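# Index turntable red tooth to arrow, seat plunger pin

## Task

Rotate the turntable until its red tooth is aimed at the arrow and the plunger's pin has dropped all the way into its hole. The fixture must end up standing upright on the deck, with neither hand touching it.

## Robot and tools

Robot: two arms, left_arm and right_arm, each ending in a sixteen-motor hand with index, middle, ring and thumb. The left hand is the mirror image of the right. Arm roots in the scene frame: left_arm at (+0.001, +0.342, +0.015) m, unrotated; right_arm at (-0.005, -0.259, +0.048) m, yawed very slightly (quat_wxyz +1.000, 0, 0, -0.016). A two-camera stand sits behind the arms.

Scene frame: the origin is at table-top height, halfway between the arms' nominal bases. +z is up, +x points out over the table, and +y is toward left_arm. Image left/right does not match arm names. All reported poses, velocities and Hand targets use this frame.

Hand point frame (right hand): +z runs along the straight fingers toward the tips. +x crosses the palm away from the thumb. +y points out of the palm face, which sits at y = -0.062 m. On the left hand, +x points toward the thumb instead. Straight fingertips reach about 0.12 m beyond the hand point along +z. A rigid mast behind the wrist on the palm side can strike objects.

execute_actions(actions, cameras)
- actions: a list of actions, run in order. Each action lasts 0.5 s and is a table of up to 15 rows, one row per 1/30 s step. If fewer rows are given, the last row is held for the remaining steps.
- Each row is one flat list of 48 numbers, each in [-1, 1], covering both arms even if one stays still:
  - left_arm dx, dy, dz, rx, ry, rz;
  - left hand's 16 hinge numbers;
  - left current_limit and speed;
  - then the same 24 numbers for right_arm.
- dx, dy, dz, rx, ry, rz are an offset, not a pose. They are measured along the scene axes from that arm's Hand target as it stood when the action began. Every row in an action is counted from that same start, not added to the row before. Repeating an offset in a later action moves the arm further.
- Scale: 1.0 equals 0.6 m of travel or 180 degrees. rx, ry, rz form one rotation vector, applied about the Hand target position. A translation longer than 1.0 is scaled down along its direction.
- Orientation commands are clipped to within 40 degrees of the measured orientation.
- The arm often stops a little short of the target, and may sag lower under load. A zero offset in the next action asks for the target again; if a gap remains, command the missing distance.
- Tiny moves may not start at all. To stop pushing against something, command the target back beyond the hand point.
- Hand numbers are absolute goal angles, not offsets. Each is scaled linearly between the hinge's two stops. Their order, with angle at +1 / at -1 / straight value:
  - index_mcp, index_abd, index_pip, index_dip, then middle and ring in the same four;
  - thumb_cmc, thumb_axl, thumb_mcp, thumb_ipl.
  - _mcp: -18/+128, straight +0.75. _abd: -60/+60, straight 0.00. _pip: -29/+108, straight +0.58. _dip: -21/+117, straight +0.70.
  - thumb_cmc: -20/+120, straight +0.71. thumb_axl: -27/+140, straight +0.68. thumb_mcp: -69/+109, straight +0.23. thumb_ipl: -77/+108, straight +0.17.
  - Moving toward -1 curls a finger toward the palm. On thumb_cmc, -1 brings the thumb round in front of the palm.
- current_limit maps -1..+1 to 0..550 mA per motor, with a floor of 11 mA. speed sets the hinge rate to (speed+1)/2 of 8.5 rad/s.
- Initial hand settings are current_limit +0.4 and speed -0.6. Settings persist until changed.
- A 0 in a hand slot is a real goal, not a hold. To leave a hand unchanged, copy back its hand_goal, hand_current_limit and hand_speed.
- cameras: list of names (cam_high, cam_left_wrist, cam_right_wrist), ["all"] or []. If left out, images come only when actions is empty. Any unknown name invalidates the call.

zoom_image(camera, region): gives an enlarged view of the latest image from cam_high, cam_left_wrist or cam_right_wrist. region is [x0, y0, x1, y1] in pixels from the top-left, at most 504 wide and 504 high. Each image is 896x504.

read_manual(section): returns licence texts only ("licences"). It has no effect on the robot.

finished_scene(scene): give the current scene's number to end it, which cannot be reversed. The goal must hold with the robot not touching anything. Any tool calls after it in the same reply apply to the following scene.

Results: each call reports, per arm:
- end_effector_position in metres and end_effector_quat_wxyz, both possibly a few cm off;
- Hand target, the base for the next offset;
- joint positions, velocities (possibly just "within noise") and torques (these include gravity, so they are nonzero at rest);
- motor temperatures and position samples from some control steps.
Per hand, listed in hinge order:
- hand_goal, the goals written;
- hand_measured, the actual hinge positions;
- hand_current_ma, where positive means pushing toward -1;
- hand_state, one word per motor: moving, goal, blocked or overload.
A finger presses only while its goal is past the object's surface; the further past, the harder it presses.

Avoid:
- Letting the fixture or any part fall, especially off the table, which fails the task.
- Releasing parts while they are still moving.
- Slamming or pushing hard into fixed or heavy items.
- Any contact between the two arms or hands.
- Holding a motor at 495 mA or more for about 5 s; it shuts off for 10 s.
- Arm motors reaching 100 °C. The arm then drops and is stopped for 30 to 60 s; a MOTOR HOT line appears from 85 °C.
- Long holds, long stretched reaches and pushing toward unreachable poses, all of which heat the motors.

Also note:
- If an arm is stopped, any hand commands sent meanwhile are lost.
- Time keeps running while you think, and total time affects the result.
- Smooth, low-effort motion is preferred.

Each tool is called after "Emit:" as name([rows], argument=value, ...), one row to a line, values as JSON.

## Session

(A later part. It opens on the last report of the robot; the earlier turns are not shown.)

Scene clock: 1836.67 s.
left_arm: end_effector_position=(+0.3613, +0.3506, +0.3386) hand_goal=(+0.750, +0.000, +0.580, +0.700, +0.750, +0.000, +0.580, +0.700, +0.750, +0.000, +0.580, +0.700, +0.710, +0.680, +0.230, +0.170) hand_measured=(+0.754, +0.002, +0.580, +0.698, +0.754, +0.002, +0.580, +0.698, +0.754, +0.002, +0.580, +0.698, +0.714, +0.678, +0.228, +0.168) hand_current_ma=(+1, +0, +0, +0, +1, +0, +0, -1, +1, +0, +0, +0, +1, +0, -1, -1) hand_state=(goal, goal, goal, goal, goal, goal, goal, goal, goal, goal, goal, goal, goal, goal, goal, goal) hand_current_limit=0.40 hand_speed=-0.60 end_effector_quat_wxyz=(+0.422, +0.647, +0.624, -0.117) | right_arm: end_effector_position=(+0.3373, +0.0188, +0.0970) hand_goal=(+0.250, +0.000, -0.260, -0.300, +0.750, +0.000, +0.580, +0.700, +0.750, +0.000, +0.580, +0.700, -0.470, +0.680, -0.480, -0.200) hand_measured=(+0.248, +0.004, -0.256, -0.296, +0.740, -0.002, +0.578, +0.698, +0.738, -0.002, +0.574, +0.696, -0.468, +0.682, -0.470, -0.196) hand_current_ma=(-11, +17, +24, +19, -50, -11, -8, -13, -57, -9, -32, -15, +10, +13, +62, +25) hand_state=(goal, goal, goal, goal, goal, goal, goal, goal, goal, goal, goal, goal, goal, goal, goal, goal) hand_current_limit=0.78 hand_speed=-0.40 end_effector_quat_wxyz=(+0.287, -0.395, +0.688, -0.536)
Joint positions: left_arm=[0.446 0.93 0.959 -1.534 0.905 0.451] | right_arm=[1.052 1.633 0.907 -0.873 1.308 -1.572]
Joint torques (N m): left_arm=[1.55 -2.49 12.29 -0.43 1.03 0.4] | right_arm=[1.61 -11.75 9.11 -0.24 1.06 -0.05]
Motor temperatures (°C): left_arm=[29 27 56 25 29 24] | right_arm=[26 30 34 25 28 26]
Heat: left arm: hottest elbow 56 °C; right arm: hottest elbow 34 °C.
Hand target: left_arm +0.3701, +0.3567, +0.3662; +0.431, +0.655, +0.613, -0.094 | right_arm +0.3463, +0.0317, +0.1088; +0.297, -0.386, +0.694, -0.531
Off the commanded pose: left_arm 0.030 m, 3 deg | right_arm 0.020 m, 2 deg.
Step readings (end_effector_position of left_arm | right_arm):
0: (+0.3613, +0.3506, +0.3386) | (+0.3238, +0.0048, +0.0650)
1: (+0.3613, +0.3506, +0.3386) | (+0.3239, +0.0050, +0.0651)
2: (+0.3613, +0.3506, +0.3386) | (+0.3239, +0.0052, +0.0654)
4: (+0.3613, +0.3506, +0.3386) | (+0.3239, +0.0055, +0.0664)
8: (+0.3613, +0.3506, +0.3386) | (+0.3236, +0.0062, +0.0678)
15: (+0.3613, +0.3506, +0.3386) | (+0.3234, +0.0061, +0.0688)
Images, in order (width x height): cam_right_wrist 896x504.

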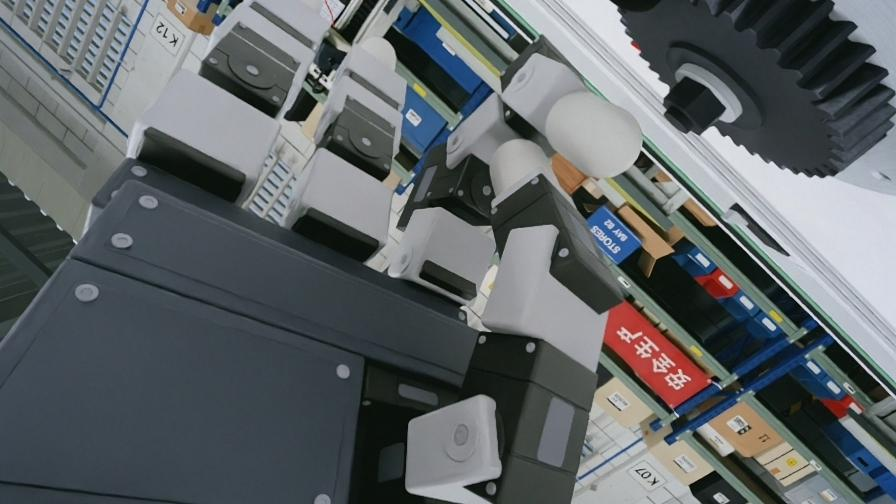

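Emit:
execute_actions([
  [[0,0,0,0,0,0,0.75,0,0.58,0.7,0.75,0,0.58,0.7,0.75,0,0.58,0.7,0.71,0.68,0.23,0.17,0.4,-0.6,-0.038,-0.030,-0.02,0,0,0,0.65,0,-0.08,-0.10,0.75,0,0.58,0.7,0.75,0,0.58,0.7,-0.471,0.68,-0.276,-0.06,0.4,-0.4]],
  [[0,0,0,0,0,0,0.75,0,0.58,0.7,0.75,0,0.58,0.7,0.75,0,0.58,0.7,0.71,0.68,0.23,0.17,0.4,-0.6,-0.004,-0.006,-0.055,0,0,0,0.65,0,-0.08,-0.10,0.75,0,0.58,0.7,0.75,0,0.58,0.7,-0.471,0.68,-0.276,-0.06,0.4,-0.4]],
], cameras=["cam_right_wrist"])

Emit:
zoom_image(camera="cam_right_wrist", region=[460, 0, 800, 220])

Scene clock: 1921.97 s.
left_arm: end_effector_position=(+0.3613, +0.3506, +0.3386) hand_goal=(+0.750, +0.000, +0.580, +0.700, +0.750, +0.000, +0.580, +0.700, +0.750, +0.000, +0.580, +0.700, +0.710, +0.680, +0.230, +0.170) hand_measured=(+0.754, +0.002, +0.580, +0.698, +0.754, +0.002, +0.580, +0.698, +0.754, +0.002, +0.580, +0.698, +0.714, +0.678, +0.228, +0.168) hand_current_ma=(+1, +0, +0, +0, +1, +0, +0, -1, +1, +0, +0, +0, +1, +0, -1, -1) hand_state=(goal, goal, goal, goal, goal, goal, goal, goal, goal, goal, goal, goal, goal, goal, goal, goal) hand_current_limit=0.40 hand_speed=-0.60 end_effector_quat_wxyz=(+0.422, +0.647, +0.624, -0.117) | right_arm: end_effector_position=(+0.3224, +0.0073, +0.0682) hand_goal=(+0.650, +0.000, -0.080, -0.100, +0.750, +0.000, +0.580, +0.700, +0.750, +0.000, +0.580, +0.700, -0.470, +0.680, -0.276, -0.060) hand_measured=(+0.632, +0.004, -0.084, -0.102, +0.740, -0.002, +0.578, +0.698, +0.738, -0.002, +0.574, +0.696, -0.468, +0.682, -0.274, -0.062) hand_current_ma=(-98, +15, -16, -13, -50, -11, -8, -13, -58, -9, -32, -15, +8, +13, +17, -7) hand_state=(goal, goal, goal, goal, goal, goal, goal, goal, goal, goal, goal, goal, goal, goal, goal, goal) hand_current_limit=0.40 hand_speed=-0.40 end_effector_quat_wxyz=(+0.293, -0.387, +0.693, -0.533)
Joint positions: left_arm=[0.446 0.93 0.959 -1.534 0.905 0.451] | right_arm=[1.07 1.664 0.841 -0.844 1.305 -1.48]
Joint torques (N m): left_arm=[1.38 -2.55 12.31 -0.42 1.04 0.41] | right_arm=[1.9 -10.52 5.46 0.47 1.09 -0.01]
Motor temperatures (°C): left_arm=[29 27 57 25 29 24] | right_arm=[26 29 35 25 27 26]
Heat: left arm: hottest elbow 57 °C; right arm: hottest elbow 35 °C.
Hand target: left_arm +0.3701, +0.3567, +0.3662; +0.431, +0.655, +0.613, -0.094 | right_arm +0.3211, +0.0101, +0.0638; +0.297, -0.386, +0.694, -0.531
Off the commanded pose: left_arm 0.030 m, 3 deg | right_arm 0.005 m, 1 deg.
Step readings (end_effector_position of left_arm | right_arm):
0: (+0.3613, +0.3506, +0.3386) | (+0.3373, +0.0188, +0.0970)
1: (+0.3613, +0.3506, +0.3386) | (+0.3372, +0.0187, +0.0970)
2: (+0.3613, +0.3506, +0.3386) | (+0.3372, +0.0187, +0.0970)
4: (+0.3613, +0.3506, +0.3386) | (+0.3361, +0.0184, +0.0965)
8: (+0.3613, +0.3506, +0.3386) | (+0.3297, +0.0125, +0.0933)
15: (+0.3613, +0.3506, +0.3386) | (+0.3261, +0.0102, +0.0916)
16: (+0.3613, +0.3506, +0.3386) | (+0.3260, +0.0102, +0.0916)
17: (+0.3613, +0.3506, +0.3386) | (+0.3259, +0.0100, +0.0912)
19: (+0.3613, +0.3506, +0.3386) | (+0.3256, +0.0100, +0.0886)
23: (+0.3613, +0.3506, +0.3386) | (+0.3232, +0.0067, +0.0770)
30: (+0.3613, +0.3506, +0.3386) | (+0.3221, +0.0068, +0.0682)
Images, in order (width x height): cam_right_wrist 896x504.

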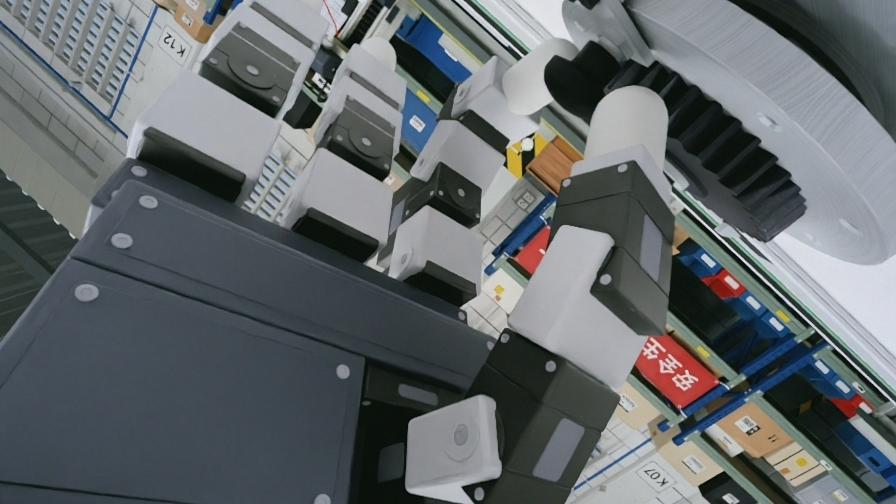

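Scaled by 1.482.

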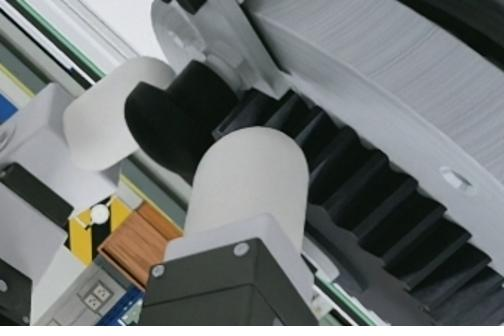

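Emit:
execute_actions([
  [[0,0,0,0,0,0,0.75,0,0.58,0.7,0.75,0,0.58,0.7,0.75,0,0.58,0.7,0.71,0.68,0.23,0.17,0.4,-0.6,0.0035,-0.006,-0.008,0,0,0,0.50,0,-0.08,-0.10,0.75,0,0.58,0.7,0.75,0,0.58,0.7,-0.471,0.68,-0.276,-0.06,0.4,-0.4]],
  [[0,0,0,0,0,0,0.75,0,0.58,0.7,0.75,0,0.58,0.7,0.75,0,0.58,0.7,0.71,0.68,0.23,0.17,0.4,-0.6,0,0,0,0,0,0,0.35,0,-0.14,-0.20,0.75,0,0.58,0.7,0.75,0,0.58,0.7,-0.471,0.68,-0.36,-0.1,0.1,-0.6]],
  [[0,0,0,0,0,0,0.75,0,0.58,0.7,0.75,0,0.58,0.7,0.75,0,0.58,0.7,0.71,0.68,0.23,0.17,0.4,-0.6,0,0,0,0,0,0,0.25,0,-0.26,-0.30,0.75,0,0.58,0.7,0.75,0,0.58,0.7,-0.471,0.68,-0.48,-0.2,0.78,-0.4]],
])

Scene clock: 1932.23 s.
left_arm: end_effector_position=(+0.3613, +0.3506, +0.3386) hand_goal=(+0.750, +0.000, +0.580, +0.700, +0.750, +0.000, +0.580, +0.700, +0.750, +0.000, +0.580, +0.700, +0.710, +0.680, +0.230, +0.170) hand_measured=(+0.754, +0.002, +0.580, +0.698, +0.754, +0.002, +0.580, +0.698, +0.754, +0.002, +0.580, +0.698, +0.714, +0.678, +0.228, +0.168) hand_current_ma=(+1, +0, +0, +0, +1, +0, +0, -1, +1, +0, +0, +0, +1, +0, -1, -1) hand_state=(goal, goal, goal, goal, goal, goal, goal, goal, goal, goal, goal, goal, goal, goal, goal, goal) hand_current_limit=0.40 hand_speed=-0.60 end_effector_quat_wxyz=(+0.422, +0.647, +0.624, -0.117) | right_arm: end_effector_position=(+0.3222, +0.0068, +0.0607) hand_goal=(+0.250, +0.000, -0.260, -0.300, +0.750, +0.000, +0.580, +0.700, +0.750, +0.000, +0.580, +0.700, -0.470, +0.680, -0.480, -0.200) hand_measured=(+0.500, -0.008, -0.090, -0.228, +0.740, -0.002, +0.578, +0.698, +0.738, -0.002, +0.574, +0.696, -0.462, +0.688, -0.256, -0.140) hand_current_ma=(+490, -36, +490, +361, -50, -11, -8, -13, -58, -9, -32, -15, +44, +50, +490, +395) hand_state=(blocked, goal, blocked, blocked, goal, goal, goal, goal, goal, goal, goal, goal, goal, goal, blocked, blocked) hand_current_limit=0.78 hand_speed=-0.40 end_effector_quat_wxyz=(+0.297, -0.385, +0.695, -0.529)
Joint positions: left_arm=[0.446 0.93 0.959 -1.534 0.905 0.451] | right_arm=[1.069 1.671 0.823 -0.792 1.304 -1.494]
Joint torques (N m): left_arm=[1.67 -2.55 12.36 -0.39 1.05 0.39] | right_arm=[1.32 -11.28 5.46 0.62 1.21 -0.17]
Motor temperatures (°C): left_arm=[29 27 57 25 29 24] | right_arm=[26 29 34 25 28 26]
Heat: left arm: hottest elbow 57 °C; right arm: hottest elbow 34 °C.
Hand target: left_arm +0.3701, +0.3567, +0.3662; +0.431, +0.655, +0.613, -0.094 | right_arm +0.3231, +0.0066, +0.0588; +0.297, -0.387, +0.694, -0.531
Off the commanded pose: left_arm 0.030 m, 3 deg | right_arm 0.002 m, 0 deg.
Step readings (end_effector_position of left_arm | right_arm):
0: (+0.3613, +0.3506, +0.3386) | (+0.3225, +0.0074, +0.0682)
1: (+0.3613, +0.3506, +0.3386) | (+0.3225, +0.0074, +0.0682)
2: (+0.3613, +0.3506, +0.3386) | (+0.3228, +0.0079, +0.0681)
4: (+0.3613, +0.3506, +0.3386) | (+0.3234, +0.0075, +0.0679)
8: (+0.3613, +0.3506, +0.3386) | (+0.3232, +0.0072, +0.0656)
15: (+0.3613, +0.3506, +0.3386) | (+0.3232, +0.0073, +0.0648)
16: (+0.3613, +0.3506, +0.3386) | (+0.3232, +0.0073, +0.0648)
17: (+0.3613, +0.3506, +0.3386) | (+0.3228, +0.0069, +0.0642)
19: (+0.3613, +0.3506, +0.3386) | (+0.3226, +0.0067, +0.0636)
23: (+0.3613, +0.3506, +0.3386) | (+0.3226, +0.0067, +0.0634)
30: (+0.3613, +0.3506, +0.3386) | (+0.3226, +0.0066, +0.0634)
31: (+0.3613, +0.3506, +0.3386) | (+0.3226, +0.0067, +0.0634)
32: (+0.3613, +0.3506, +0.3386) | (+0.3223, +0.0068, +0.0628)
34: (+0.3613, +0.3506, +0.3386) | (+0.3222, +0.0068, +0.0611)
38: (+0.3613, +0.3506, +0.3386) | (+0.3222, +0.0068, +0.0607)
45: (+0.3613, +0.3506, +0.3386) | (+0.3222, +0.0068, +0.0607)

Emit:
execute_actions([
  [[0,0,0,0,0,0,0.75,0,0.58,0.7,0.75,0,0.58,0.7,0.75,0,0.58,0.7,0.71,0.68,0.23,0.17,0.4,-0.6,0.007,0.010,0.0167,0.006,-0.004,-0.002,0.25,0,-0.26,-0.30,0.75,0,0.58,0.7,0.75,0,0.58,0.7,-0.471,0.68,-0.48,-0.2,0.78,-0.4]],
  [[0,0,0,0,0,0,0.75,0,0.58,0.7,0.75,0,0.58,0.7,0.75,0,0.58,0.7,0.71,0.68,0.23,0.17,0.4,-0.6,0.007,0.010,0.0167,0.006,-0.004,-0.002,0.25,0,-0.26,-0.30,0.75,0,0.58,0.7,0.75,0,0.58,0.7,-0.471,0.68,-0.48,-0.2,0.78,-0.4]],
])

Scene clock: 1946.87 s.
left_arm: end_effector_position=(+0.3613, +0.3506, +0.3386) hand_goal=(+0.750, +0.000, +0.580, +0.700, +0.750, +0.000, +0.580, +0.700, +0.750, +0.000, +0.580, +0.700, +0.710, +0.680, +0.230, +0.170) hand_measured=(+0.754, +0.002, +0.580, +0.698, +0.754, +0.002, +0.580, +0.698, +0.754, +0.002, +0.580, +0.698, +0.714, +0.678, +0.228, +0.168) hand_current_ma=(+1, +0, +0, +0, +1, +0, +0, -1, +1, +0, +0, +0, +1, +0, -1, -1) hand_state=(goal, goal, goal, goal, goal, goal, goal, goal, goal, goal, goal, goal, goal, goal, goal, goal) hand_current_limit=0.40 hand_speed=-0.60 end_effector_quat_wxyz=(+0.422, +0.647, +0.624, -0.117) | right_arm: end_effector_position=(+0.3208, +0.0051, +0.0608) hand_goal=(+0.250, +0.000, -0.260, -0.300, +0.750, +0.000, +0.580, +0.700, +0.750, +0.000, +0.580, +0.700, -0.470, +0.680, -0.480, -0.200) hand_measured=(+0.500, +0.002, -0.090, -0.228, +0.740, -0.002, +0.578, +0.698, +0.738, -0.002, +0.574, +0.696, -0.460, +0.690, -0.256, -0.140) hand_current_ma=(+490, +9, +489, +361, -50, -11, -8, -13, -58, -9, -32, -15, +52, +65, +490, +395) hand_state=(blocked, goal, blocked, blocked, goal, goal, goal, goal, goal, goal, goal, goal, goal, goal, blocked, blocked) hand_current_limit=0.78 hand_speed=-0.40 end_effector_quat_wxyz=(+0.294, -0.385, +0.696, -0.530)
Joint positions: left_arm=[0.446 0.93 0.959 -1.534 0.905 0.451] | right_arm=[1.069 1.671 0.825 -0.815 1.301 -1.476]
Joint torques (N m): left_arm=[1.61 -2.84 12.3 -0.46 1.06 0.41] | right_arm=[0.97 -13.27 8.59 -0.65 1.41 0.01]
Motor temperatures (°C): left_arm=[29 27 57 25 29 24] | right_arm=[26 29 34 25 28 26]
Heat: left arm: hottest elbow 57 °C; right arm: hottest elbow 34 °C.
Hand target: left_arm +0.3701, +0.3567, +0.3662; +0.431, +0.655, +0.613, -0.094 | right_arm +0.3315, +0.0186, +0.0789; +0.309, -0.370, +0.702, -0.524
Off the commanded pose: left_arm 0.030 m, 3 deg | right_arm 0.025 m, 3 deg.
Step readings (end_effector_position of left_arm | right_arm):
0: (+0.3613, +0.3506, +0.3386) | (+0.3222, +0.0068, +0.0607)
1: (+0.3613, +0.3506, +0.3386) | (+0.3222, +0.0068, +0.0607)
2: (+0.3613, +0.3506, +0.3386) | (+0.3222, +0.0068, +0.0607)
4: (+0.3613, +0.3506, +0.3386) | (+0.3222, +0.0068, +0.0607)
8: (+0.3613, +0.3506, +0.3386) | (+0.3221, +0.0066, +0.0606)
15: (+0.3613, +0.3506, +0.3386) | (+0.3220, +0.0065, +0.0606)
16: (+0.3613, +0.3506, +0.3386) | (+0.3220, +0.0064, +0.0606)
17: (+0.3613, +0.3506, +0.3386) | (+0.3217, +0.0059, +0.0606)
19: (+0.3613, +0.3506, +0.3386) | (+0.3212, +0.0051, +0.0606)
23: (+0.3613, +0.3506, +0.3386) | (+0.3211, +0.0051, +0.0608)
30: (+0.3613, +0.3506, +0.3386) | (+0.3209, +0.0051, +0.0609)

Emit:
execute_actions([
  [[0,0,0,0,0,0,0.75,0,0.58,0.7,0.75,0,0.58,0.7,0.75,0,0.58,0.7,0.71,0.68,0.23,0.17,0.4,-0.6,0.009,0.013,0.0167,0.004,-0.0026,-0.0012,0.25,0,-0.26,-0.30,0.75,0,0.58,0.7,0.75,0,0.58,0.7,-0.471,0.68,-0.48,-0.2,0.78,-0.4]],
  [[0,0,0,0,0,0,0.75,0,0.58,0.7,0.75,0,0.58,0.7,0.75,0,0.58,0.7,0.71,0.68,0.23,0.17,0.4,-0.6,0.007,0.010,0.0167,0.004,-0.0026,-0.0012,0.25,0,-0.26,-0.30,0.75,0,0.58,0.7,0.75,0,0.58,0.7,-0.471,0.68,-0.48,-0.2,0.78,-0.4]],
], cameras=["cam_right_wrist"])

Emit:
zoom_image(camera="cam_right_wrist", region=[460, 0, 800, 220])

Scene clock: 1956.60 s.
left_arm: end_effector_position=(+0.3613, +0.3506, +0.3386) hand_goal=(+0.750, +0.000, +0.580, +0.700, +0.750, +0.000, +0.580, +0.700, +0.750, +0.000, +0.580, +0.700, +0.710, +0.680, +0.230, +0.170) hand_measured=(+0.754, +0.002, +0.580, +0.698, +0.754, +0.002, +0.580, +0.698, +0.754, +0.002, +0.580, +0.698, +0.714, +0.678, +0.228, +0.168) hand_current_ma=(+1, +0, +0, +0, +1, +0, +0, -1, +1, +0, +0, +0, +1, +0, -1, -1) hand_state=(goal, goal, goal, goal, goal, goal, goal, goal, goal, goal, goal, goal, goal, goal, goal, goal) hand_current_limit=0.40 hand_speed=-0.60 end_effector_quat_wxyz=(+0.422, +0.647, +0.624, -0.117) | right_arm: end_effector_position=(+0.3203, +0.0072, +0.0653) hand_goal=(+0.250, +0.000, -0.260, -0.300, +0.750, +0.000, +0.580, +0.700, +0.750, +0.000, +0.580, +0.700, -0.470, +0.680, -0.480, -0.200) hand_measured=(+0.500, +0.006, -0.062, -0.226, +0.740, -0.002, +0.578, +0.698, +0.738, -0.002, +0.574, +0.696, -0.458, +0.692, -0.254, -0.156) hand_current_ma=(+489, +25, +490, +375, -50, -11, -8, -13, -58, -9, -32, -15, +60, +74, +490, +290) hand_state=(blocked, goal, blocked, blocked, goal, goal, goal, goal, goal, goal, goal, goal, goal, goal, blocked, blocked) hand_current_limit=0.78 hand_speed=-0.40 end_effector_quat_wxyz=(+0.279, -0.393, +0.699, -0.529)
Joint positions: left_arm=[0.446 0.93 0.959 -1.534 0.905 0.451] | right_arm=[1.066 1.671 0.855 -0.877 1.28 -1.47]
Joint torques (N m): left_arm=[1.61 -2.84 12.4 -0.43 1.05 0.4] | right_arm=[1.55 -14.56 10.76 -0.46 2.21 0.15]
Motor temperatures (°C): left_arm=[29 27 57 25 29 24] | right_arm=[26 29 34 25 29 26]
Heat: left arm: hottest elbow 57 °C; right arm: hottest elbow 34 °C.
Hand target: left_arm +0.3701, +0.3567, +0.3662; +0.431, +0.655, +0.613, -0.094 | right_arm +0.3413, +0.0324, +0.0990; +0.318, -0.359, +0.707, -0.519
Off the commanded pose: left_arm 0.030 m, 3 deg | right_arm 0.047 m, 6 deg.
Step readings (end_effector_position of left_arm | right_arm):
0: (+0.3613, +0.3506, +0.3386) | (+0.3209, +0.0051, +0.0609)
1: (+0.3613, +0.3506, +0.3386) | (+0.3209, +0.0052, +0.0609)
2: (+0.3613, +0.3506, +0.3386) | (+0.3210, +0.0052, +0.0612)
4: (+0.3613, +0.3506, +0.3386) | (+0.3211, +0.0055, +0.0618)
8: (+0.3613, +0.3506, +0.3386) | (+0.3212, +0.0058, +0.0624)
15: (+0.3613, +0.3506, +0.3386) | (+0.3210, +0.0060, +0.0630)
16: (+0.3613, +0.3506, +0.3386) | (+0.3210, +0.0060, +0.0630)
17: (+0.3613, +0.3506, +0.3386) | (+0.3210, +0.0061, +0.0632)
19: (+0.3613, +0.3506, +0.3386) | (+0.3208, +0.0066, +0.0639)
23: (+0.3613, +0.3506, +0.3386) | (+0.3205, +0.0070, +0.0647)
30: (+0.3613, +0.3506, +0.3386) | (+0.3203, +0.0071, +0.0652)
Images, in order (width x height): cam_right_wrist 896x504.

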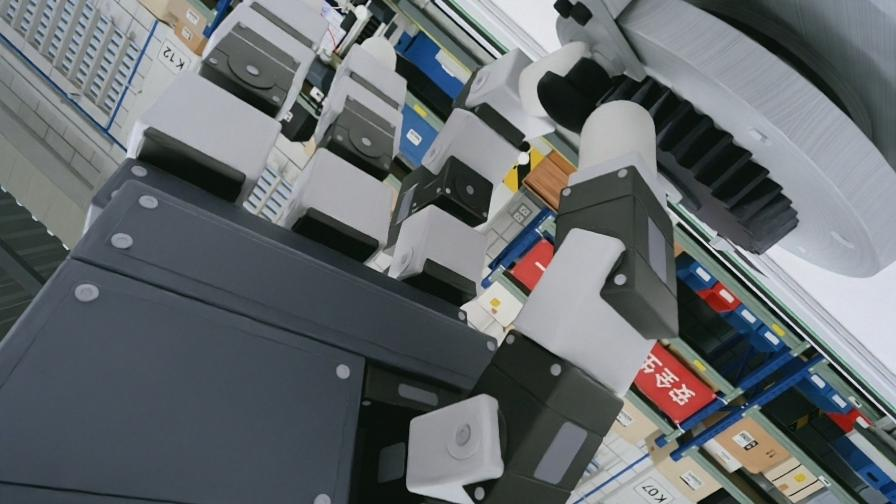

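Scaled by 1.482.

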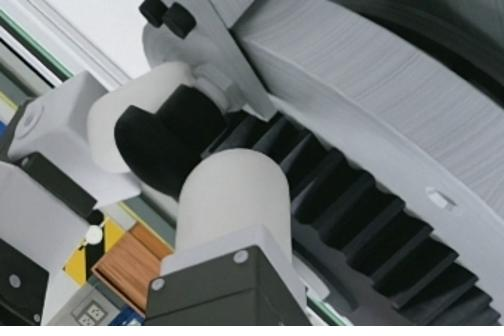

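Emit:
execute_actions([
  [[0,0,0,0,0,0,0.75,0,0.58,0.7,0.75,0,0.58,0.7,0.75,0,0.58,0.7,0.71,0.68,0.23,0.17,0.4,-0.6,0.002,0.003,0.004,0,0,0,0.15,0,-0.36,-0.40,0.75,0,0.58,0.7,0.75,0,0.58,0.7,-0.471,0.68,-0.58,-0.3,1.0,-0.4]],
  [[0,0,0,0,0,0,0.75,0,0.58,0.7,0.75,0,0.58,0.7,0.75,0,0.58,0.7,0.71,0.68,0.23,0.17,0.4,-0.6,0.003,0.004,0.012,0.002,-0.0013,-0.0006,0.15,0,-0.36,-0.40,0.75,0,0.58,0.7,0.75,0,0.58,0.7,-0.471,0.68,-0.58,-0.3,1.0,-0.4]],
  [[0,0,0,0,0,0,0.75,0,0.58,0.7,0.75,0,0.58,0.7,0.75,0,0.58,0.7,0.71,0.68,0.23,0.17,0.4,-0.6,0.004,0.006,0.012,0.002,-0.0013,-0.0006,0.15,0,-0.36,-0.40,0.75,0,0.58,0.7,0.75,0,0.58,0.7,-0.471,0.68,-0.58,-0.3,1.0,-0.4]],
  [[0,0,0,0,0,0,0.75,0,0.58,0.7,0.75,0,0.58,0.7,0.75,0,0.58,0.7,0.71,0.68,0.23,0.17,0.4,-0.6,0,0,0,0,0,0,0.25,0,-0.26,-0.30,0.75,0,0.58,0.7,0.75,0,0.58,0.7,-0.471,0.68,-0.48,-0.2,0.78,-0.4]],
], cameras=["cam_right_wrist"])

Emit:
zoom_image(camera="cam_right_wrist", region=[460, 0, 800, 220])

Scene clock: 1975.80 s.
left_arm: end_effector_position=(+0.3613, +0.3506, +0.3386) hand_goal=(+0.750, +0.000, +0.580, +0.700, +0.750, +0.000, +0.580, +0.700, +0.750, +0.000, +0.580, +0.700, +0.710, +0.680, +0.230, +0.170) hand_measured=(+0.754, +0.002, +0.580, +0.698, +0.754, +0.002, +0.580, +0.698, +0.754, +0.002, +0.580, +0.698, +0.714, +0.678, +0.228, +0.168) hand_current_ma=(+1, +0, +0, +0, +1, +0, +0, -1, +1, +0, +0, +0, +1, +0, -1, -1) hand_state=(goal, goal, goal, goal, goal, goal, goal, goal, goal, goal, goal, goal, goal, goal, goal, goal) hand_current_limit=0.40 hand_speed=-0.60 end_effector_quat_wxyz=(+0.422, +0.647, +0.624, -0.117) | right_arm: end_effector_position=(+0.3391, +0.0223, +0.0985) hand_goal=(+0.250, +0.000, -0.260, -0.300, +0.750, +0.000, +0.580, +0.700, +0.750, +0.000, +0.580, +0.700, -0.470, +0.680, -0.480, -0.200) hand_measured=(+0.248, +0.004, -0.262, -0.302, +0.740, -0.002, +0.578, +0.698, +0.738, -0.002, +0.574, +0.696, -0.470, +0.682, -0.478, -0.200) hand_current_ma=(-11, +15, -10, -12, -50, -11, -8, -13, -58, -9, -32, -15, -1, +9, +14, -6) hand_state=(goal, goal, goal, goal, goal, goal, goal, goal, goal, goal, goal, goal, goal, goal, goal, goal) hand_current_limit=0.78 hand_speed=-0.40 end_effector_quat_wxyz=(+0.303, -0.367, +0.703, -0.529)
Joint positions: left_arm=[0.446 0.93 0.959 -1.534 0.905 0.451] | right_arm=[1.056 1.643 0.918 -0.928 1.31 -1.448]
Joint torques (N m): left_arm=[1.67 -2.73 12.37 -0.43 1.04 0.4] | right_arm=[1.96 -13.1 9.54 -0.32 1.06 0.04]
Motor temperatures (°C): left_arm=[29 27 57 25 29 24] | right_arm=[26 29 35 25 31 26]
Heat: left arm: hottest elbow 57 °C; right arm: hottest elbow 35 °C.
Hand target: left_arm +0.3701, +0.3567, +0.3662; +0.431, +0.655, +0.613, -0.094 | right_arm +0.3467, +0.0401, +0.1158; +0.322, -0.353, +0.710, -0.517
Off the commanded pose: left_arm 0.030 m, 3 deg | right_arm 0.026 m, 3 deg.
Step readings (end_effector_position of left_arm | right_arm):
0: (+0.3613, +0.3506, +0.3386) | (+0.3203, +0.0072, +0.0652)
1: (+0.3613, +0.3506, +0.3386) | (+0.3203, +0.0072, +0.0652)
2: (+0.3613, +0.3506, +0.3386) | (+0.3203, +0.0073, +0.0653)
4: (+0.3613, +0.3506, +0.3386) | (+0.3202, +0.0073, +0.0657)
8: (+0.3613, +0.3506, +0.3386) | (+0.3249, +0.0058, +0.0700)
15: (+0.3613, +0.3506, +0.3386) | (+0.3365, +0.0166, +0.0877)
16: (+0.3613, +0.3506, +0.3386) | (+0.3368, +0.0176, +0.0888)
17: (+0.3613, +0.3506, +0.3386) | (+0.3367, +0.0181, +0.0893)
19: (+0.3613, +0.3506, +0.3386) | (+0.3365, +0.0181, +0.0898)
23: (+0.3613, +0.3506, +0.3386) | (+0.3363, +0.0177, +0.0903)
30: (+0.3613, +0.3506, +0.3386) | (+0.3364, +0.0179, +0.0909)
31: (+0.3613, +0.3506, +0.3386) | (+0.3365, +0.0180, +0.0910)
32: (+0.3613, +0.3506, +0.3386) | (+0.3365, +0.0180, +0.0912)
34: (+0.3613, +0.3506, +0.3386) | (+0.3367, +0.0185, +0.0922)
38: (+0.3613, +0.3506, +0.3386) | (+0.3382, +0.0209, +0.0959)
45: (+0.3613, +0.3506, +0.3386) | (+0.3391, +0.0224, +0.0984)
46: (+0.3613, +0.3506, +0.3386) | (+0.3391, +0.0223, +0.0984)
47: (+0.3613, +0.3506, +0.3386) | (+0.3391, +0.0223, +0.0984)
49: (+0.3613, +0.3506, +0.3386) | (+0.3390, +0.0222, +0.0984)
53: (+0.3613, +0.3506, +0.3386) | (+0.3390, +0.0222, +0.0984)
60: (+0.3613, +0.3506, +0.3386) | (+0.3391, +0.0222, +0.0985)
Images, in order (width x height): cam_right_wrist 896x504.

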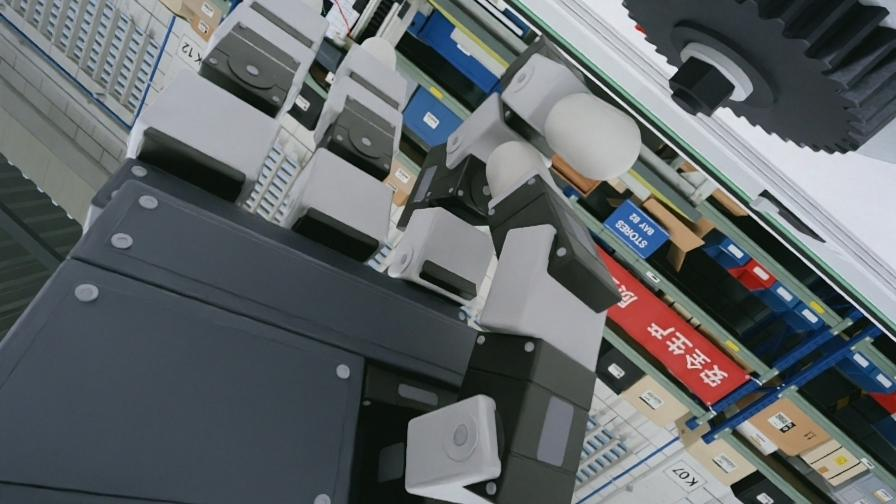

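Scaled by 1.482.

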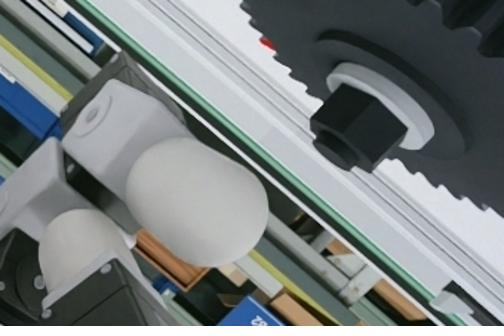

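Emit:
execute_actions([
  [[0,0,0,0,0,0,0.75,0,0.58,0.7,0.75,0,0.58,0.7,0.75,0,0.58,0.7,0.71,0.68,0.23,0.17,0.4,-0.6,-0.03,-0.04,-0.02,-0.02,0.0132,0.006,0.75,0,0.3,0.3,0.75,0,0.58,0.7,0.75,0,0.58,0.7,0.2,0.68,0.2,0.1,0.4,-0.2]],
  [[0,0,0,0,0,0,0.75,0,0.58,0.7,0.75,0,0.58,0.7,0.75,0,0.58,0.7,0.71,0.68,0.23,0.17,0.4,-0.6,-0.008,-0.009,-0.035,0,0,0,0.75,0,0.3,0.3,0.75,0,0.58,0.7,0.75,0,0.58,0.7,0.4,0.68,0.2,0.1,0.4,-0.4]],
], cameras=["cam_right_wrist"])

Emit:
zoom_image(camera="cam_right_wrist", region=[520, 0, 700, 120])

Scene clock: 2001.47 s.
left_arm: end_effector_position=(+0.3613, +0.3506, +0.3386) hand_goal=(+0.750, +0.000, +0.580, +0.700, +0.750, +0.000, +0.580, +0.700, +0.750, +0.000, +0.580, +0.700, +0.710, +0.680, +0.230, +0.170) hand_measured=(+0.754, +0.002, +0.580, +0.698, +0.754, +0.002, +0.580, +0.698, +0.754, +0.002, +0.580, +0.698, +0.714, +0.678, +0.228, +0.168) hand_current_ma=(+1, +0, +0, +0, +1, +0, +0, -1, +1, +0, +0, +0, +1, +0, -1, -1) hand_state=(goal, goal, goal, goal, goal, goal, goal, goal, goal, goal, goal, goal, goal, goal, goal, goal) hand_current_limit=0.40 hand_speed=-0.60 end_effector_quat_wxyz=(+0.422, +0.647, +0.624, -0.117) | right_arm: end_effector_position=(+0.3269, +0.0081, +0.0891) hand_goal=(+0.750, +0.000, +0.300, +0.300, +0.750, +0.000, +0.580, +0.700, +0.750, +0.000, +0.580, +0.700, +0.400, +0.680, +0.200, +0.100) hand_measured=(+0.730, +0.004, +0.292, +0.296, +0.740, -0.002, +0.578, +0.698, +0.738, -0.002, +0.574, +0.696, +0.380, +0.680, +0.196, +0.098) hand_current_ma=(-106, +14, -35, -16, -50, -11, -8, -13, -58, -9, -32, -15, -100, +2, -27, -11) hand_state=(blocked, goal, goal, goal, goal, goal, goal, goal, goal, goal, goal, goal, goal, goal, goal, goal) hand_current_limit=0.40 hand_speed=-0.40 end_effector_quat_wxyz=(+0.301, -0.375, +0.699, -0.529)
Joint positions: left_arm=[0.446 0.93 0.959 -1.534 0.905 0.451] | right_arm=[1.062 1.619 0.856 -0.886 1.308 -1.464]
Joint torques (N m): left_arm=[1.49 -2.55 12.37 -0.44 1.07 0.41] | right_arm=[1.96 -10.11 5.82 0.55 1.08 -0.08]
Motor temperatures (°C): left_arm=[28 27 57 25 29 24] | right_arm=[26 29 35 25 29 26]
Heat: left arm: hottest elbow 57 °C; right arm: hottest elbow 35 °C.
Hand target: left_arm +0.3701, +0.3567, +0.3662; +0.431, +0.655, +0.613, -0.094 | right_arm +0.3238, +0.0108, +0.0828; +0.300, -0.381, +0.697, -0.529
Off the commanded pose: left_arm 0.030 m, 3 deg | right_arm 0.007 m, 1 deg.
Step readings (end_effector_position of left_arm | right_arm):
0: (+0.3613, +0.3506, +0.3386) | (+0.3391, +0.0223, +0.0985)
1: (+0.3613, +0.3506, +0.3386) | (+0.3391, +0.0223, +0.0985)
2: (+0.3613, +0.3506, +0.3386) | (+0.3391, +0.0223, +0.0986)
4: (+0.3613, +0.3506, +0.3386) | (+0.3386, +0.0222, +0.0994)
8: (+0.3613, +0.3506, +0.3386) | (+0.3351, +0.0176, +0.1004)
15: (+0.3613, +0.3506, +0.3386) | (+0.3328, +0.0148, +0.1006)
16: (+0.3613, +0.3506, +0.3386) | (+0.3326, +0.0145, +0.1004)
17: (+0.3613, +0.3506, +0.3386) | (+0.3321, +0.0140, +0.0997)
19: (+0.3613, +0.3506, +0.3386) | (+0.3304, +0.0122, +0.0968)
23: (+0.3613, +0.3506, +0.3386) | (+0.3266, +0.0073, +0.0908)
30: (+0.3613, +0.3506, +0.3386) | (+0.3267, +0.0077, +0.0890)
Images, in order (width x height): cam_right_wrist 896x504.

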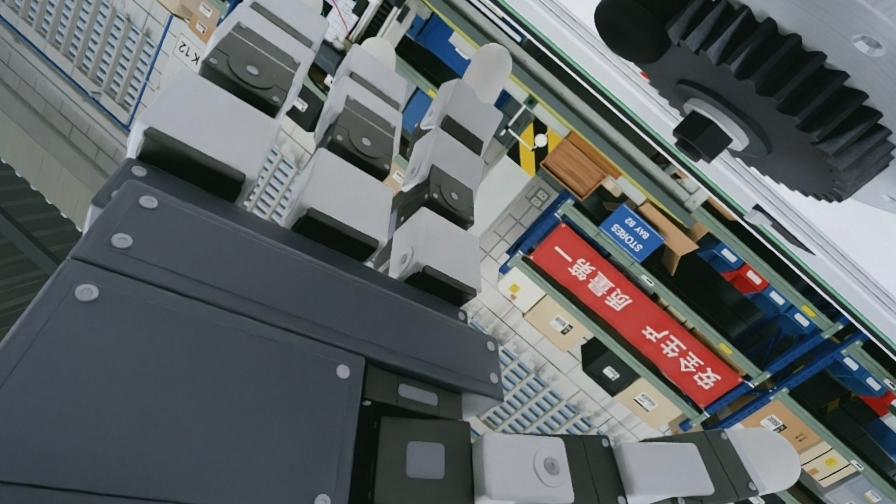

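Scaled by 2.800.

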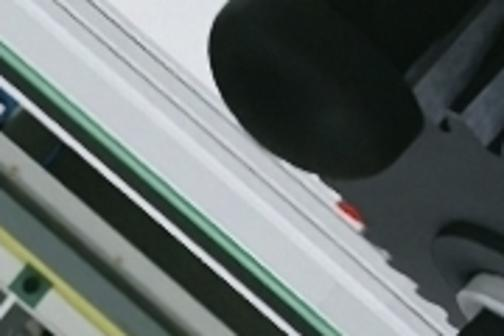

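Emit:
execute_actions([
  [[0,0,0,0,0,0,0.75,0,0.58,0.7,0.75,0,0.58,0.7,0.75,0,0.58,0.7,0.71,0.68,0.23,0.17,0.4,-0.6,-0.002,-0.002,-0.035,0,0,0,0.75,0,0.3,0.3,0.75,0,0.58,0.7,0.75,0,0.58,0.7,0.2,0.68,0.2,0.1,0.4,-0.2]],
], cameras=["cam_right_wrist"])

Emit:
zoom_image(camera="cam_right_wrist", region=[520, 0, 720, 140])

Scene clock: 2008.57 s.
left_arm: end_effector_position=(+0.3613, +0.3506, +0.3386) hand_goal=(+0.750, +0.000, +0.580, +0.700, +0.750, +0.000, +0.580, +0.700, +0.750, +0.000, +0.580, +0.700, +0.710, +0.680, +0.230, +0.170) hand_measured=(+0.754, +0.002, +0.580, +0.698, +0.754, +0.002, +0.580, +0.698, +0.754, +0.002, +0.580, +0.698, +0.714, +0.678, +0.228, +0.168) hand_current_ma=(+1, +0, +0, +0, +1, +0, +0, -1, +1, +0, +0, +0, +1, +0, -1, -1) hand_state=(goal, goal, goal, goal, goal, goal, goal, goal, goal, goal, goal, goal, goal, goal, goal, goal) hand_current_limit=0.40 hand_speed=-0.60 end_effector_quat_wxyz=(+0.422, +0.647, +0.624, -0.117) | right_arm: end_effector_position=(+0.3245, +0.0057, +0.0650) hand_goal=(+0.750, +0.000, +0.300, +0.300, +0.750, +0.000, +0.580, +0.700, +0.750, +0.000, +0.580, +0.700, +0.200, +0.680, +0.200, +0.100) hand_measured=(+0.730, +0.004, +0.292, +0.296, +0.740, -0.002, +0.578, +0.698, +0.738, -0.002, +0.574, +0.696, +0.194, +0.680, +0.196, +0.098) hand_current_ma=(-106, +14, -35, -16, -50, -11, -8, -13, -58, -9, -32, -15, -28, +2, -27, -11) hand_state=(blocked, goal, goal, goal, goal, goal, goal, goal, goal, goal, goal, goal, goal, goal, goal, goal) hand_current_limit=0.40 hand_speed=-0.20 end_effector_quat_wxyz=(+0.297, -0.379, +0.698, -0.531)
Joint positions: left_arm=[0.446 0.93 0.959 -1.534 0.905 0.451] | right_arm=[1.064 1.669 0.834 -0.827 1.306 -1.464]
Joint torques (N m): left_arm=[1.61 -2.73 12.31 -0.44 1.06 0.41] | right_arm=[2.78 -10.46 5.63 0.38 1.15 -0.04]
Motor temperatures (°C): left_arm=[28 27 57 25 29 24] | right_arm=[26 29 35 25 29 26]
Heat: left arm: hottest elbow 57 °C; right arm: hottest elbow 35 °C.
Hand target: left_arm +0.3701, +0.3567, +0.3662; +0.431, +0.655, +0.613, -0.094 | right_arm +0.3226, +0.0096, +0.0618; +0.301, -0.381, +0.697, -0.529
Off the commanded pose: left_arm 0.030 m, 3 deg | right_arm 0.005 m, 1 deg.
Step readings (end_effector_position of left_arm | right_arm):
0: (+0.3613, +0.3506, +0.3386) | (+0.3269, +0.0081, +0.0891)
1: (+0.3613, +0.3506, +0.3386) | (+0.3270, +0.0082, +0.0891)
2: (+0.3613, +0.3506, +0.3386) | (+0.3273, +0.0087, +0.0884)
4: (+0.3613, +0.3506, +0.3386) | (+0.3274, +0.0092, +0.0851)
8: (+0.3613, +0.3506, +0.3386) | (+0.3249, +0.0062, +0.0719)
15: (+0.3613, +0.3506, +0.3386) | (+0.3241, +0.0052, +0.0650)
Images, in order (width x height): cam_right_wrist 896x504.

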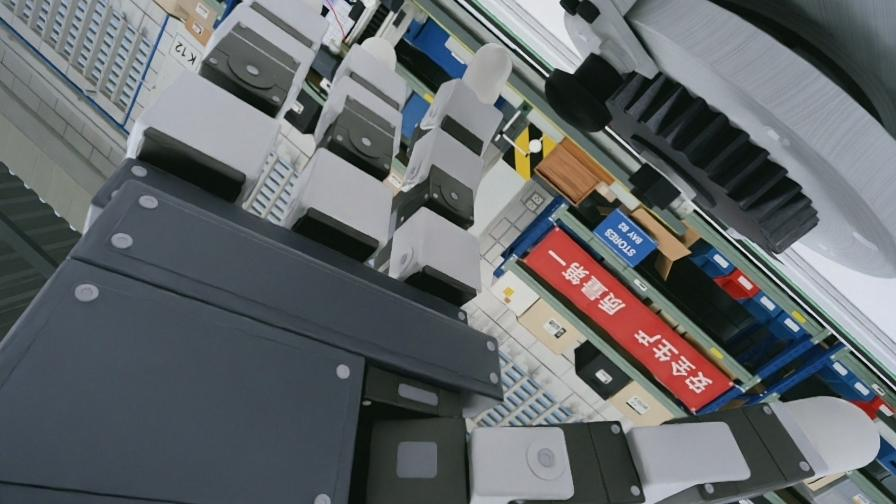

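Scaled by 2.520.

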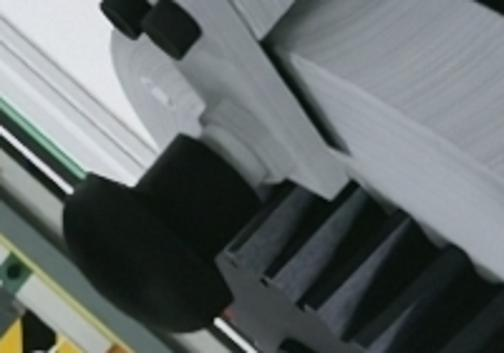

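Emit:
execute_actions([
  [[0,0,0,0,0,0,0.75,0,0.58,0.7,0.75,0,0.58,0.7,0.75,0,0.58,0.7,0.71,0.68,0.23,0.17,0.4,-0.6,0.02,0.02,0.15,0,0,0,0.75,0,0.36,0.3,0.75,0,0.58,0.7,0.75,0,0.58,0.7,0.71,0.68,0.23,0.17,0.4,-0.4]],
  [[0,0,0,0,0,0,0.75,0,0.58,0.7,0.75,0,0.58,0.7,0.75,0,0.58,0.7,0.71,0.68,0.23,0.17,0.4,-0.6,0.03,0.03,0.15,0.2298,0.0346,-0.2316,0.753,0.1,0.358,-0.029,0.753,-0.1,0.358,-0.029,0.0,0,-0.3,0.0,0.71,0.68,0.23,0.17,0.4,-0.4]],
  [[0,0,0,0,0,0,0.75,0,0.58,0.7,0.75,0,0.58,0.7,0.75,0,0.58,0.7,0.71,0.68,0.23,0.17,0.4,-0.6,0.0173,0.003,-0.05,0.2298,0.0346,-0.2316,0.753,0.1,0.358,-0.029,0.753,-0.1,0.358,-0.029,-0.342,0,-0.883,-0.174,0.71,0.68,0.23,0.17,0.4,-0.4]],
], cameras=["cam_right_wrist"])

Emit:
zoom_image(camera="cam_right_wrist", region=[360, 0, 540, 120])

Scene clock: 2174.77 s.
left_arm: end_effector_position=(+0.3613, +0.3506, +0.3386) hand_goal=(+0.750, +0.000, +0.580, +0.700, +0.750, +0.000, +0.580, +0.700, +0.750, +0.000, +0.580, +0.700, +0.710, +0.680, +0.230, +0.170) hand_measured=(+0.754, +0.002, +0.580, +0.698, +0.754, +0.002, +0.580, +0.698, +0.754, +0.002, +0.580, +0.698, +0.714, +0.678, +0.228, +0.168) hand_current_ma=(+1, +0, +0, +0, +1, +0, +0, -1, +1, +0, +0, +0, +1, +0, -1, -1) hand_state=(goal, goal, goal, goal, goal, goal, goal, goal, goal, goal, goal, goal, goal, goal, goal, goal) hand_current_limit=0.40 hand_speed=-0.60 end_effector_quat_wxyz=(+0.422, +0.647, +0.624, -0.117) | right_arm: end_effector_position=(+0.3630, +0.0370, +0.2073) hand_goal=(+0.754, +0.100, +0.358, -0.028, +0.754, -0.100, +0.358, -0.028, -0.342, +0.000, -0.882, -0.174, +0.710, +0.680, +0.230, +0.170) hand_measured=(+0.750, +0.096, +0.356, -0.024, +0.750, -0.098, +0.358, -0.024, -0.320, -0.002, -0.796, -0.160, +0.708, +0.680, +0.226, +0.168) hand_current_ma=(-21, -16, -11, +16, -20, +8, +4, +17, +117, -9, +385, +72, -12, +2, -25, -15) hand_state=(goal, goal, goal, goal, goal, goal, goal, goal, blocked, goal, blocked, goal, goal, goal, goal, goal) hand_current_limit=0.40 hand_speed=-0.40 end_effector_quat_wxyz=(-0.013, +0.347, +0.938, -0.010)
Joint positions: left_arm=[0.446 0.93 0.959 -1.534 0.905 0.451] | right_arm=[0.724 1.402 1.121 -1.321 -0.012 -0.17]
Joint torques (N m): left_arm=[1.79 -2.43 12.33 -0.49 1.06 0.4] | right_arm=[1.49 -11.4 7.79 0.62 -0.13 0.01]
Motor temperatures (°C): left_arm=[28 26 58 25 29 24] | right_arm=[25 30 32 25 29 26]
Heat: left arm: hottest elbow 58 °C; right arm: hottest elbow 32 °C.
Hand target: left_arm +0.3701, +0.3567, +0.3662; +0.431, +0.655, +0.613, -0.094 | right_arm +0.3630, +0.0414, +0.2118; +0.000, +0.359, +0.933, -0.001
Off the commanded pose: left_arm 0.030 m, 3 deg | right_arm 0.006 m, 2 deg.
Step readings (end_effector_position of left_arm | right_arm):
0: (+0.3613, +0.3506, +0.3386) | (+0.3245, +0.0057, +0.0650)
1: (+0.3613, +0.3506, +0.3386) | (+0.3244, +0.0057, +0.0650)
2: (+0.3613, +0.3506, +0.3386) | (+0.3236, +0.0044, +0.0658)
4: (+0.3613, +0.3506, +0.3386) | (+0.3206, -0.0004, +0.0734)
8: (+0.3613, +0.3506, +0.3386) | (+0.3225, +0.0031, +0.1099)
15: (+0.3613, +0.3506, +0.3386) | (+0.3307, +0.0162, +0.1487)
16: (+0.3613, +0.3506, +0.3386) | (+0.3291, +0.0155, +0.1472)
17: (+0.3613, +0.3506, +0.3386) | (+0.3245, +0.0165, +0.1428)
19: (+0.3613, +0.3506, +0.3386) | (+0.3132, +0.0211, +0.1415)
23: (+0.3613, +0.3506, +0.3386) | (+0.3198, +0.0202, +0.1874)
30: (+0.3613, +0.3506, +0.3386) | (+0.3406, +0.0226, +0.2462)
31: (+0.3613, +0.3506, +0.3386) | (+0.3399, +0.0247, +0.2437)
32: (+0.3613, +0.3506, +0.3386) | (+0.3372, +0.0309, +0.2379)
34: (+0.3613, +0.3506, +0.3386) | (+0.3298, +0.0444, +0.2230)
38: (+0.3613, +0.3506, +0.3386) | (+0.3348, +0.0515, +0.2086)
45: (+0.3613, +0.3506, +0.3386) | (+0.3538, +0.0395, +0.2016)
Images, in order (width x height): cam_right_wrist 896x504.

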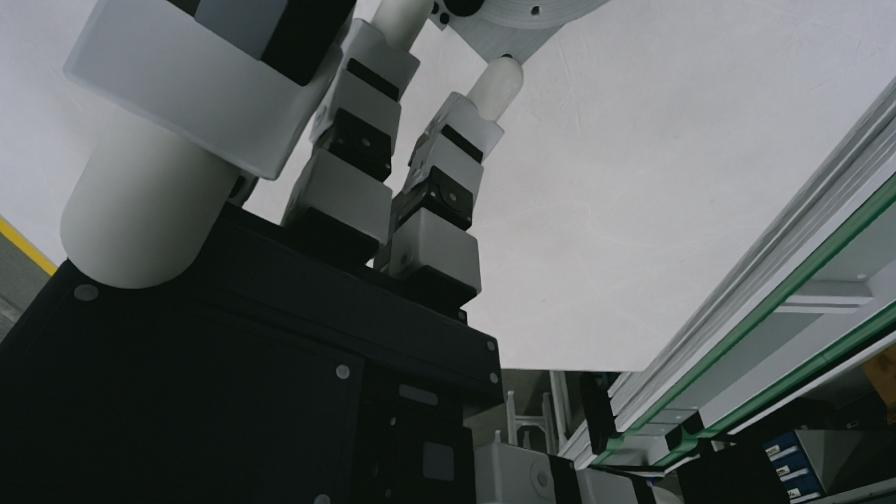

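Scaled by 2.800.

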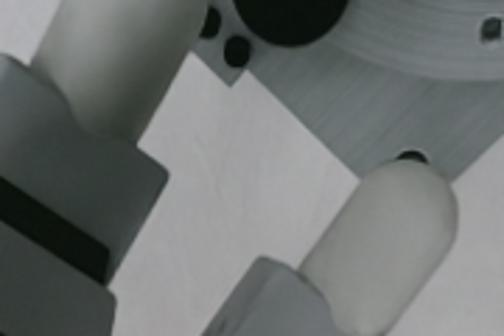

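Emit:
execute_actions(actions=[], cameras=["cam_right_wrist","cam_high"])

Scene clock: 2204.13 s.
left_arm: end_effector_position=(+0.3613, +0.3506, +0.3386) hand_goal=(+0.750, +0.000, +0.580, +0.700, +0.750, +0.000, +0.580, +0.700, +0.750, +0.000, +0.580, +0.700, +0.710, +0.680, +0.230, +0.170) hand_measured=(+0.754, +0.002, +0.580, +0.698, +0.754, +0.002, +0.580, +0.698, +0.754, +0.002, +0.580, +0.698, +0.714, +0.678, +0.228, +0.168) hand_current_ma=(+1, +0, +0, +0, +1, +0, +0, -1, +1, +0, +0, +0, +1, +0, -1, -1) hand_state=(goal, goal, goal, goal, goal, goal, goal, goal, goal, goal, goal, goal, goal, goal, goal, goal) hand_current_limit=0.40 hand_speed=-0.60 end_effector_quat_wxyz=(+0.422, +0.647, +0.624, -0.117) | right_arm: end_effector_position=(+0.3631, +0.0370, +0.2073) hand_goal=(+0.754, +0.100, +0.358, -0.028, +0.754, -0.100, +0.358, -0.028, -0.342, +0.000, -0.882, -0.174, +0.710, +0.680, +0.230, +0.170) hand_measured=(+0.750, +0.096, +0.356, -0.024, +0.750, -0.098, +0.358, -0.024, -0.320, -0.002, -0.796, -0.160, +0.708, +0.680, +0.226, +0.168) hand_current_ma=(-21, -16, -11, +16, -20, +8, +4, +17, +117, -9, +385, +72, -12, +2, -25, -15) hand_state=(goal, goal, goal, goal, goal, goal, goal, goal, blocked, goal, blocked, goal, goal, goal, goal, goal) hand_current_limit=0.40 hand_speed=-0.40 end_effector_quat_wxyz=(-0.013, +0.348, +0.937, -0.010)
Joint positions: left_arm=[0.446 0.93 0.959 -1.534 0.905 0.451] | right_arm=[0.724 1.402 1.121 -1.321 -0.012 -0.169]
Joint velocities: within noise
Joint torques (N m): left_arm=[1.61 -2.55 12.37 -0.43 1.06 0.41] | right_arm=[2.02 -11.22 7.87 0.68 -0.12 0.03]
Motor temperatures (°C): left_arm=[28 26 59 25 29 24] | right_arm=[25 30 32 25 27 26]
Heat: left arm: hottest elbow 59 °C; right arm: hottest elbow 32 °C.
Hand target: left_arm +0.3701, +0.3567, +0.3662; +0.431, +0.655, +0.613, -0.094 | right_arm +0.3630, +0.0414, +0.2118; +0.000, +0.359, +0.933, -0.001
Off the commanded pose: left_arm 0.030 m, 3 deg | right_arm 0.006 m, 2 deg.
Images, in order (width x height): cam_high 896x504, cam_right_wrist 896x504.

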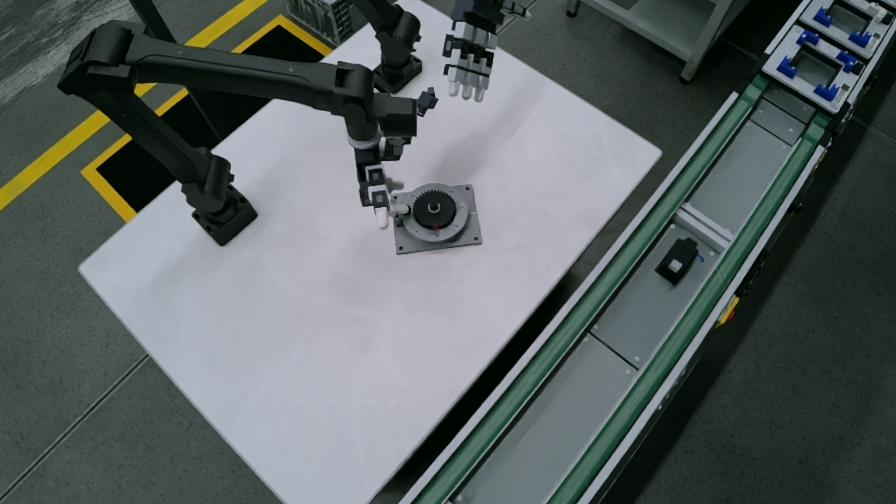

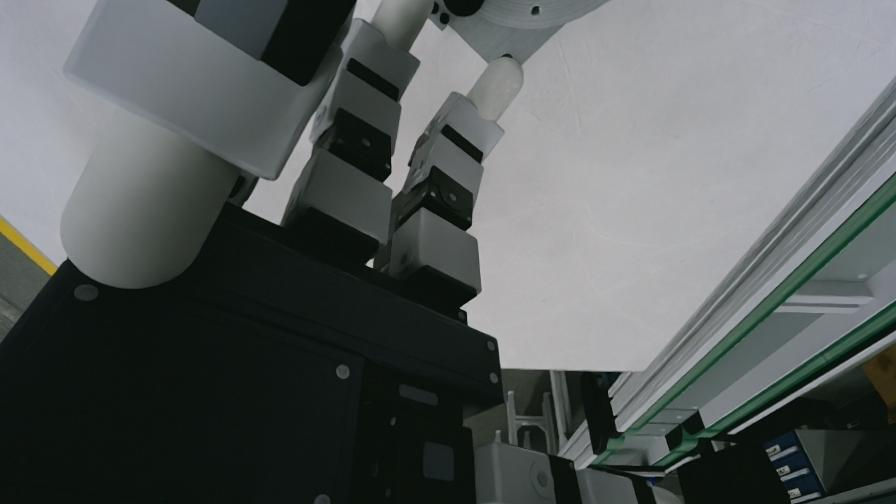

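Emit:
execute_actions([
  [[0,0,0,0,0,0,0.75,0,0.58,0.7,0.75,0,0.58,0.7,0.75,0,0.58,0.7,0.71,0.68,0.23,0.17,0.4,-0.6,0,0.0075,-0.0333,0,0,0,0.753,0.1,0.358,-0.029,0.753,-0.1,0.358,-0.029,-0.3,0,-0.78,-0.16,0.71,0.68,0.23,0.17,0.4,-0.4],[0,0,0,0,0,0,0.75,0,0.58,0.7,0.75,0,0.58,0.7,0.75,0,0.58,0.7,0.71,0.68,0.23,0.17,0.4,-0.6,0,0.0075,-0.0667,0,0,0,0.753,0.1,0.358,-0.029,0.753,-0.1,0.358,-0.029,-0.3,0,-0.78,-0.16,0.71,0.68,0.23,0.17,0.4,-0.4]],
], cameras=["cam_right_wrist"])

Emit:
zoom_image(camera="cam_right_wrist", region=[340, 0, 640, 169])

Scene clock: 2216.70 s.
left_arm: end_effector_position=(+0.3613, +0.3506, +0.3386) hand_goal=(+0.750, +0.000, +0.580, +0.700, +0.750, +0.000, +0.580, +0.700, +0.750, +0.000, +0.580, +0.700, +0.710, +0.680, +0.230, +0.170) hand_measured=(+0.754, +0.002, +0.580, +0.698, +0.754, +0.002, +0.580, +0.698, +0.754, +0.002, +0.580, +0.698, +0.714, +0.678, +0.228, +0.168) hand_current_ma=(+1, +0, +0, +0, +1, +0, +0, -1, +1, +0, +0, +0, +1, +0, -1, -1) hand_state=(goal, goal, goal, goal, goal, goal, goal, goal, goal, goal, goal, goal, goal, goal, goal, goal) hand_current_limit=0.40 hand_speed=-0.60 end_effector_quat_wxyz=(+0.422, +0.647, +0.624, -0.117) | right_arm: end_effector_position=(+0.3622, +0.0424, +0.1750) hand_goal=(+0.754, +0.100, +0.358, -0.028, +0.754, -0.100, +0.358, -0.028, -0.300, +0.000, -0.780, -0.160, +0.710, +0.680, +0.230, +0.170) hand_measured=(+0.752, +0.096, +0.356, -0.024, +0.752, -0.098, +0.358, -0.024, -0.294, -0.002, -0.778, -0.158, +0.708, +0.680, +0.226, +0.168) hand_current_ma=(-15, -16, -11, +16, -14, +8, +4, +17, +29, -9, +7, +11, -12, +2, -25, -15) hand_state=(goal, goal, goal, goal, goal, goal, goal, goal, goal, goal, goal, goal, goal, goal, goal, goal) hand_current_limit=0.40 hand_speed=-0.40 end_effector_quat_wxyz=(-0.002, +0.356, +0.935, -0.001)
Joint positions: left_arm=[0.446 0.93 0.959 -1.534 0.905 0.451] | right_arm=[0.744 1.423 1.048 -1.2 -0.002 -0.132]
Joint torques (N m): left_arm=[1.61 -2.61 12.25 -0.44 1.05 0.41] | right_arm=[2.37 -9.76 7.9 0.66 -0.01 0]
Motor temperatures (°C): left_arm=[28 26 59 25 29 24] | right_arm=[25 30 32 25 27 26]
Heat: left arm: hottest elbow 59 °C; right arm: hottest elbow 32 °C.
Hand target: left_arm +0.3701, +0.3567, +0.3662; +0.431, +0.655, +0.613, -0.094 | right_arm +0.3629, +0.0459, +0.1718; +0.000, +0.359, +0.933, -0.001
Off the commanded pose: left_arm 0.030 m, 3 deg | right_arm 0.005 m, 0 deg.
Step readings (end_effector_position of left_arm | right_arm):
0: (+0.3613, +0.3506, +0.3386) | (+0.3631, +0.0370, +0.2073)
1: (+0.3613, +0.3506, +0.3386) | (+0.3631, +0.0370, +0.2070)
2: (+0.3613, +0.3506, +0.3386) | (+0.3634, +0.0378, +0.2063)
4: (+0.3613, +0.3506, +0.3386) | (+0.3648, +0.0399, +0.2012)
8: (+0.3613, +0.3506, +0.3386) | (+0.3610, +0.0399, +0.1850)
15: (+0.3613, +0.3506, +0.3386) | (+0.3615, +0.0420, +0.1747)
Images, in order (width x height): cam_right_wrist 896x504.

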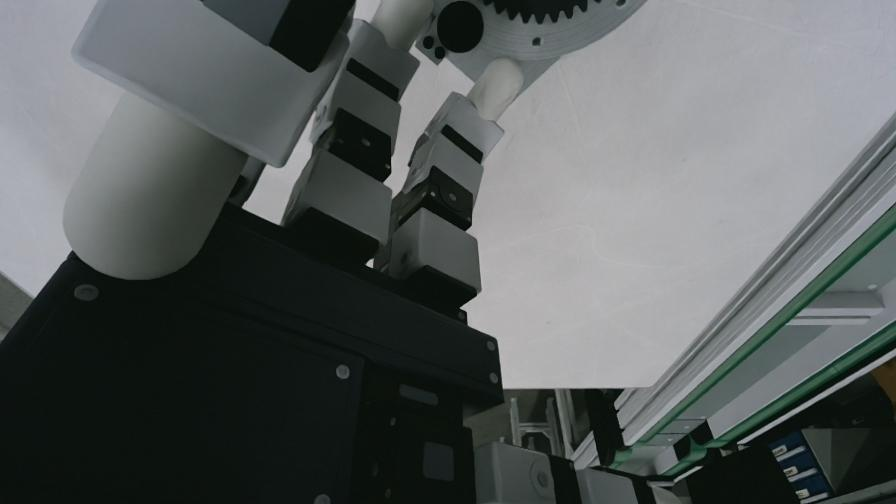

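Scaled by 1.680.

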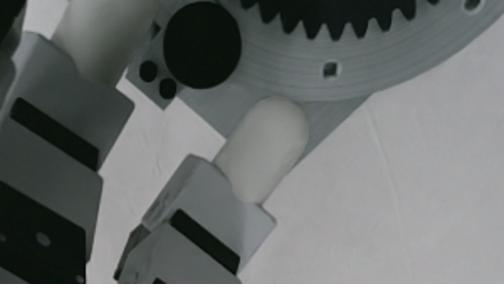

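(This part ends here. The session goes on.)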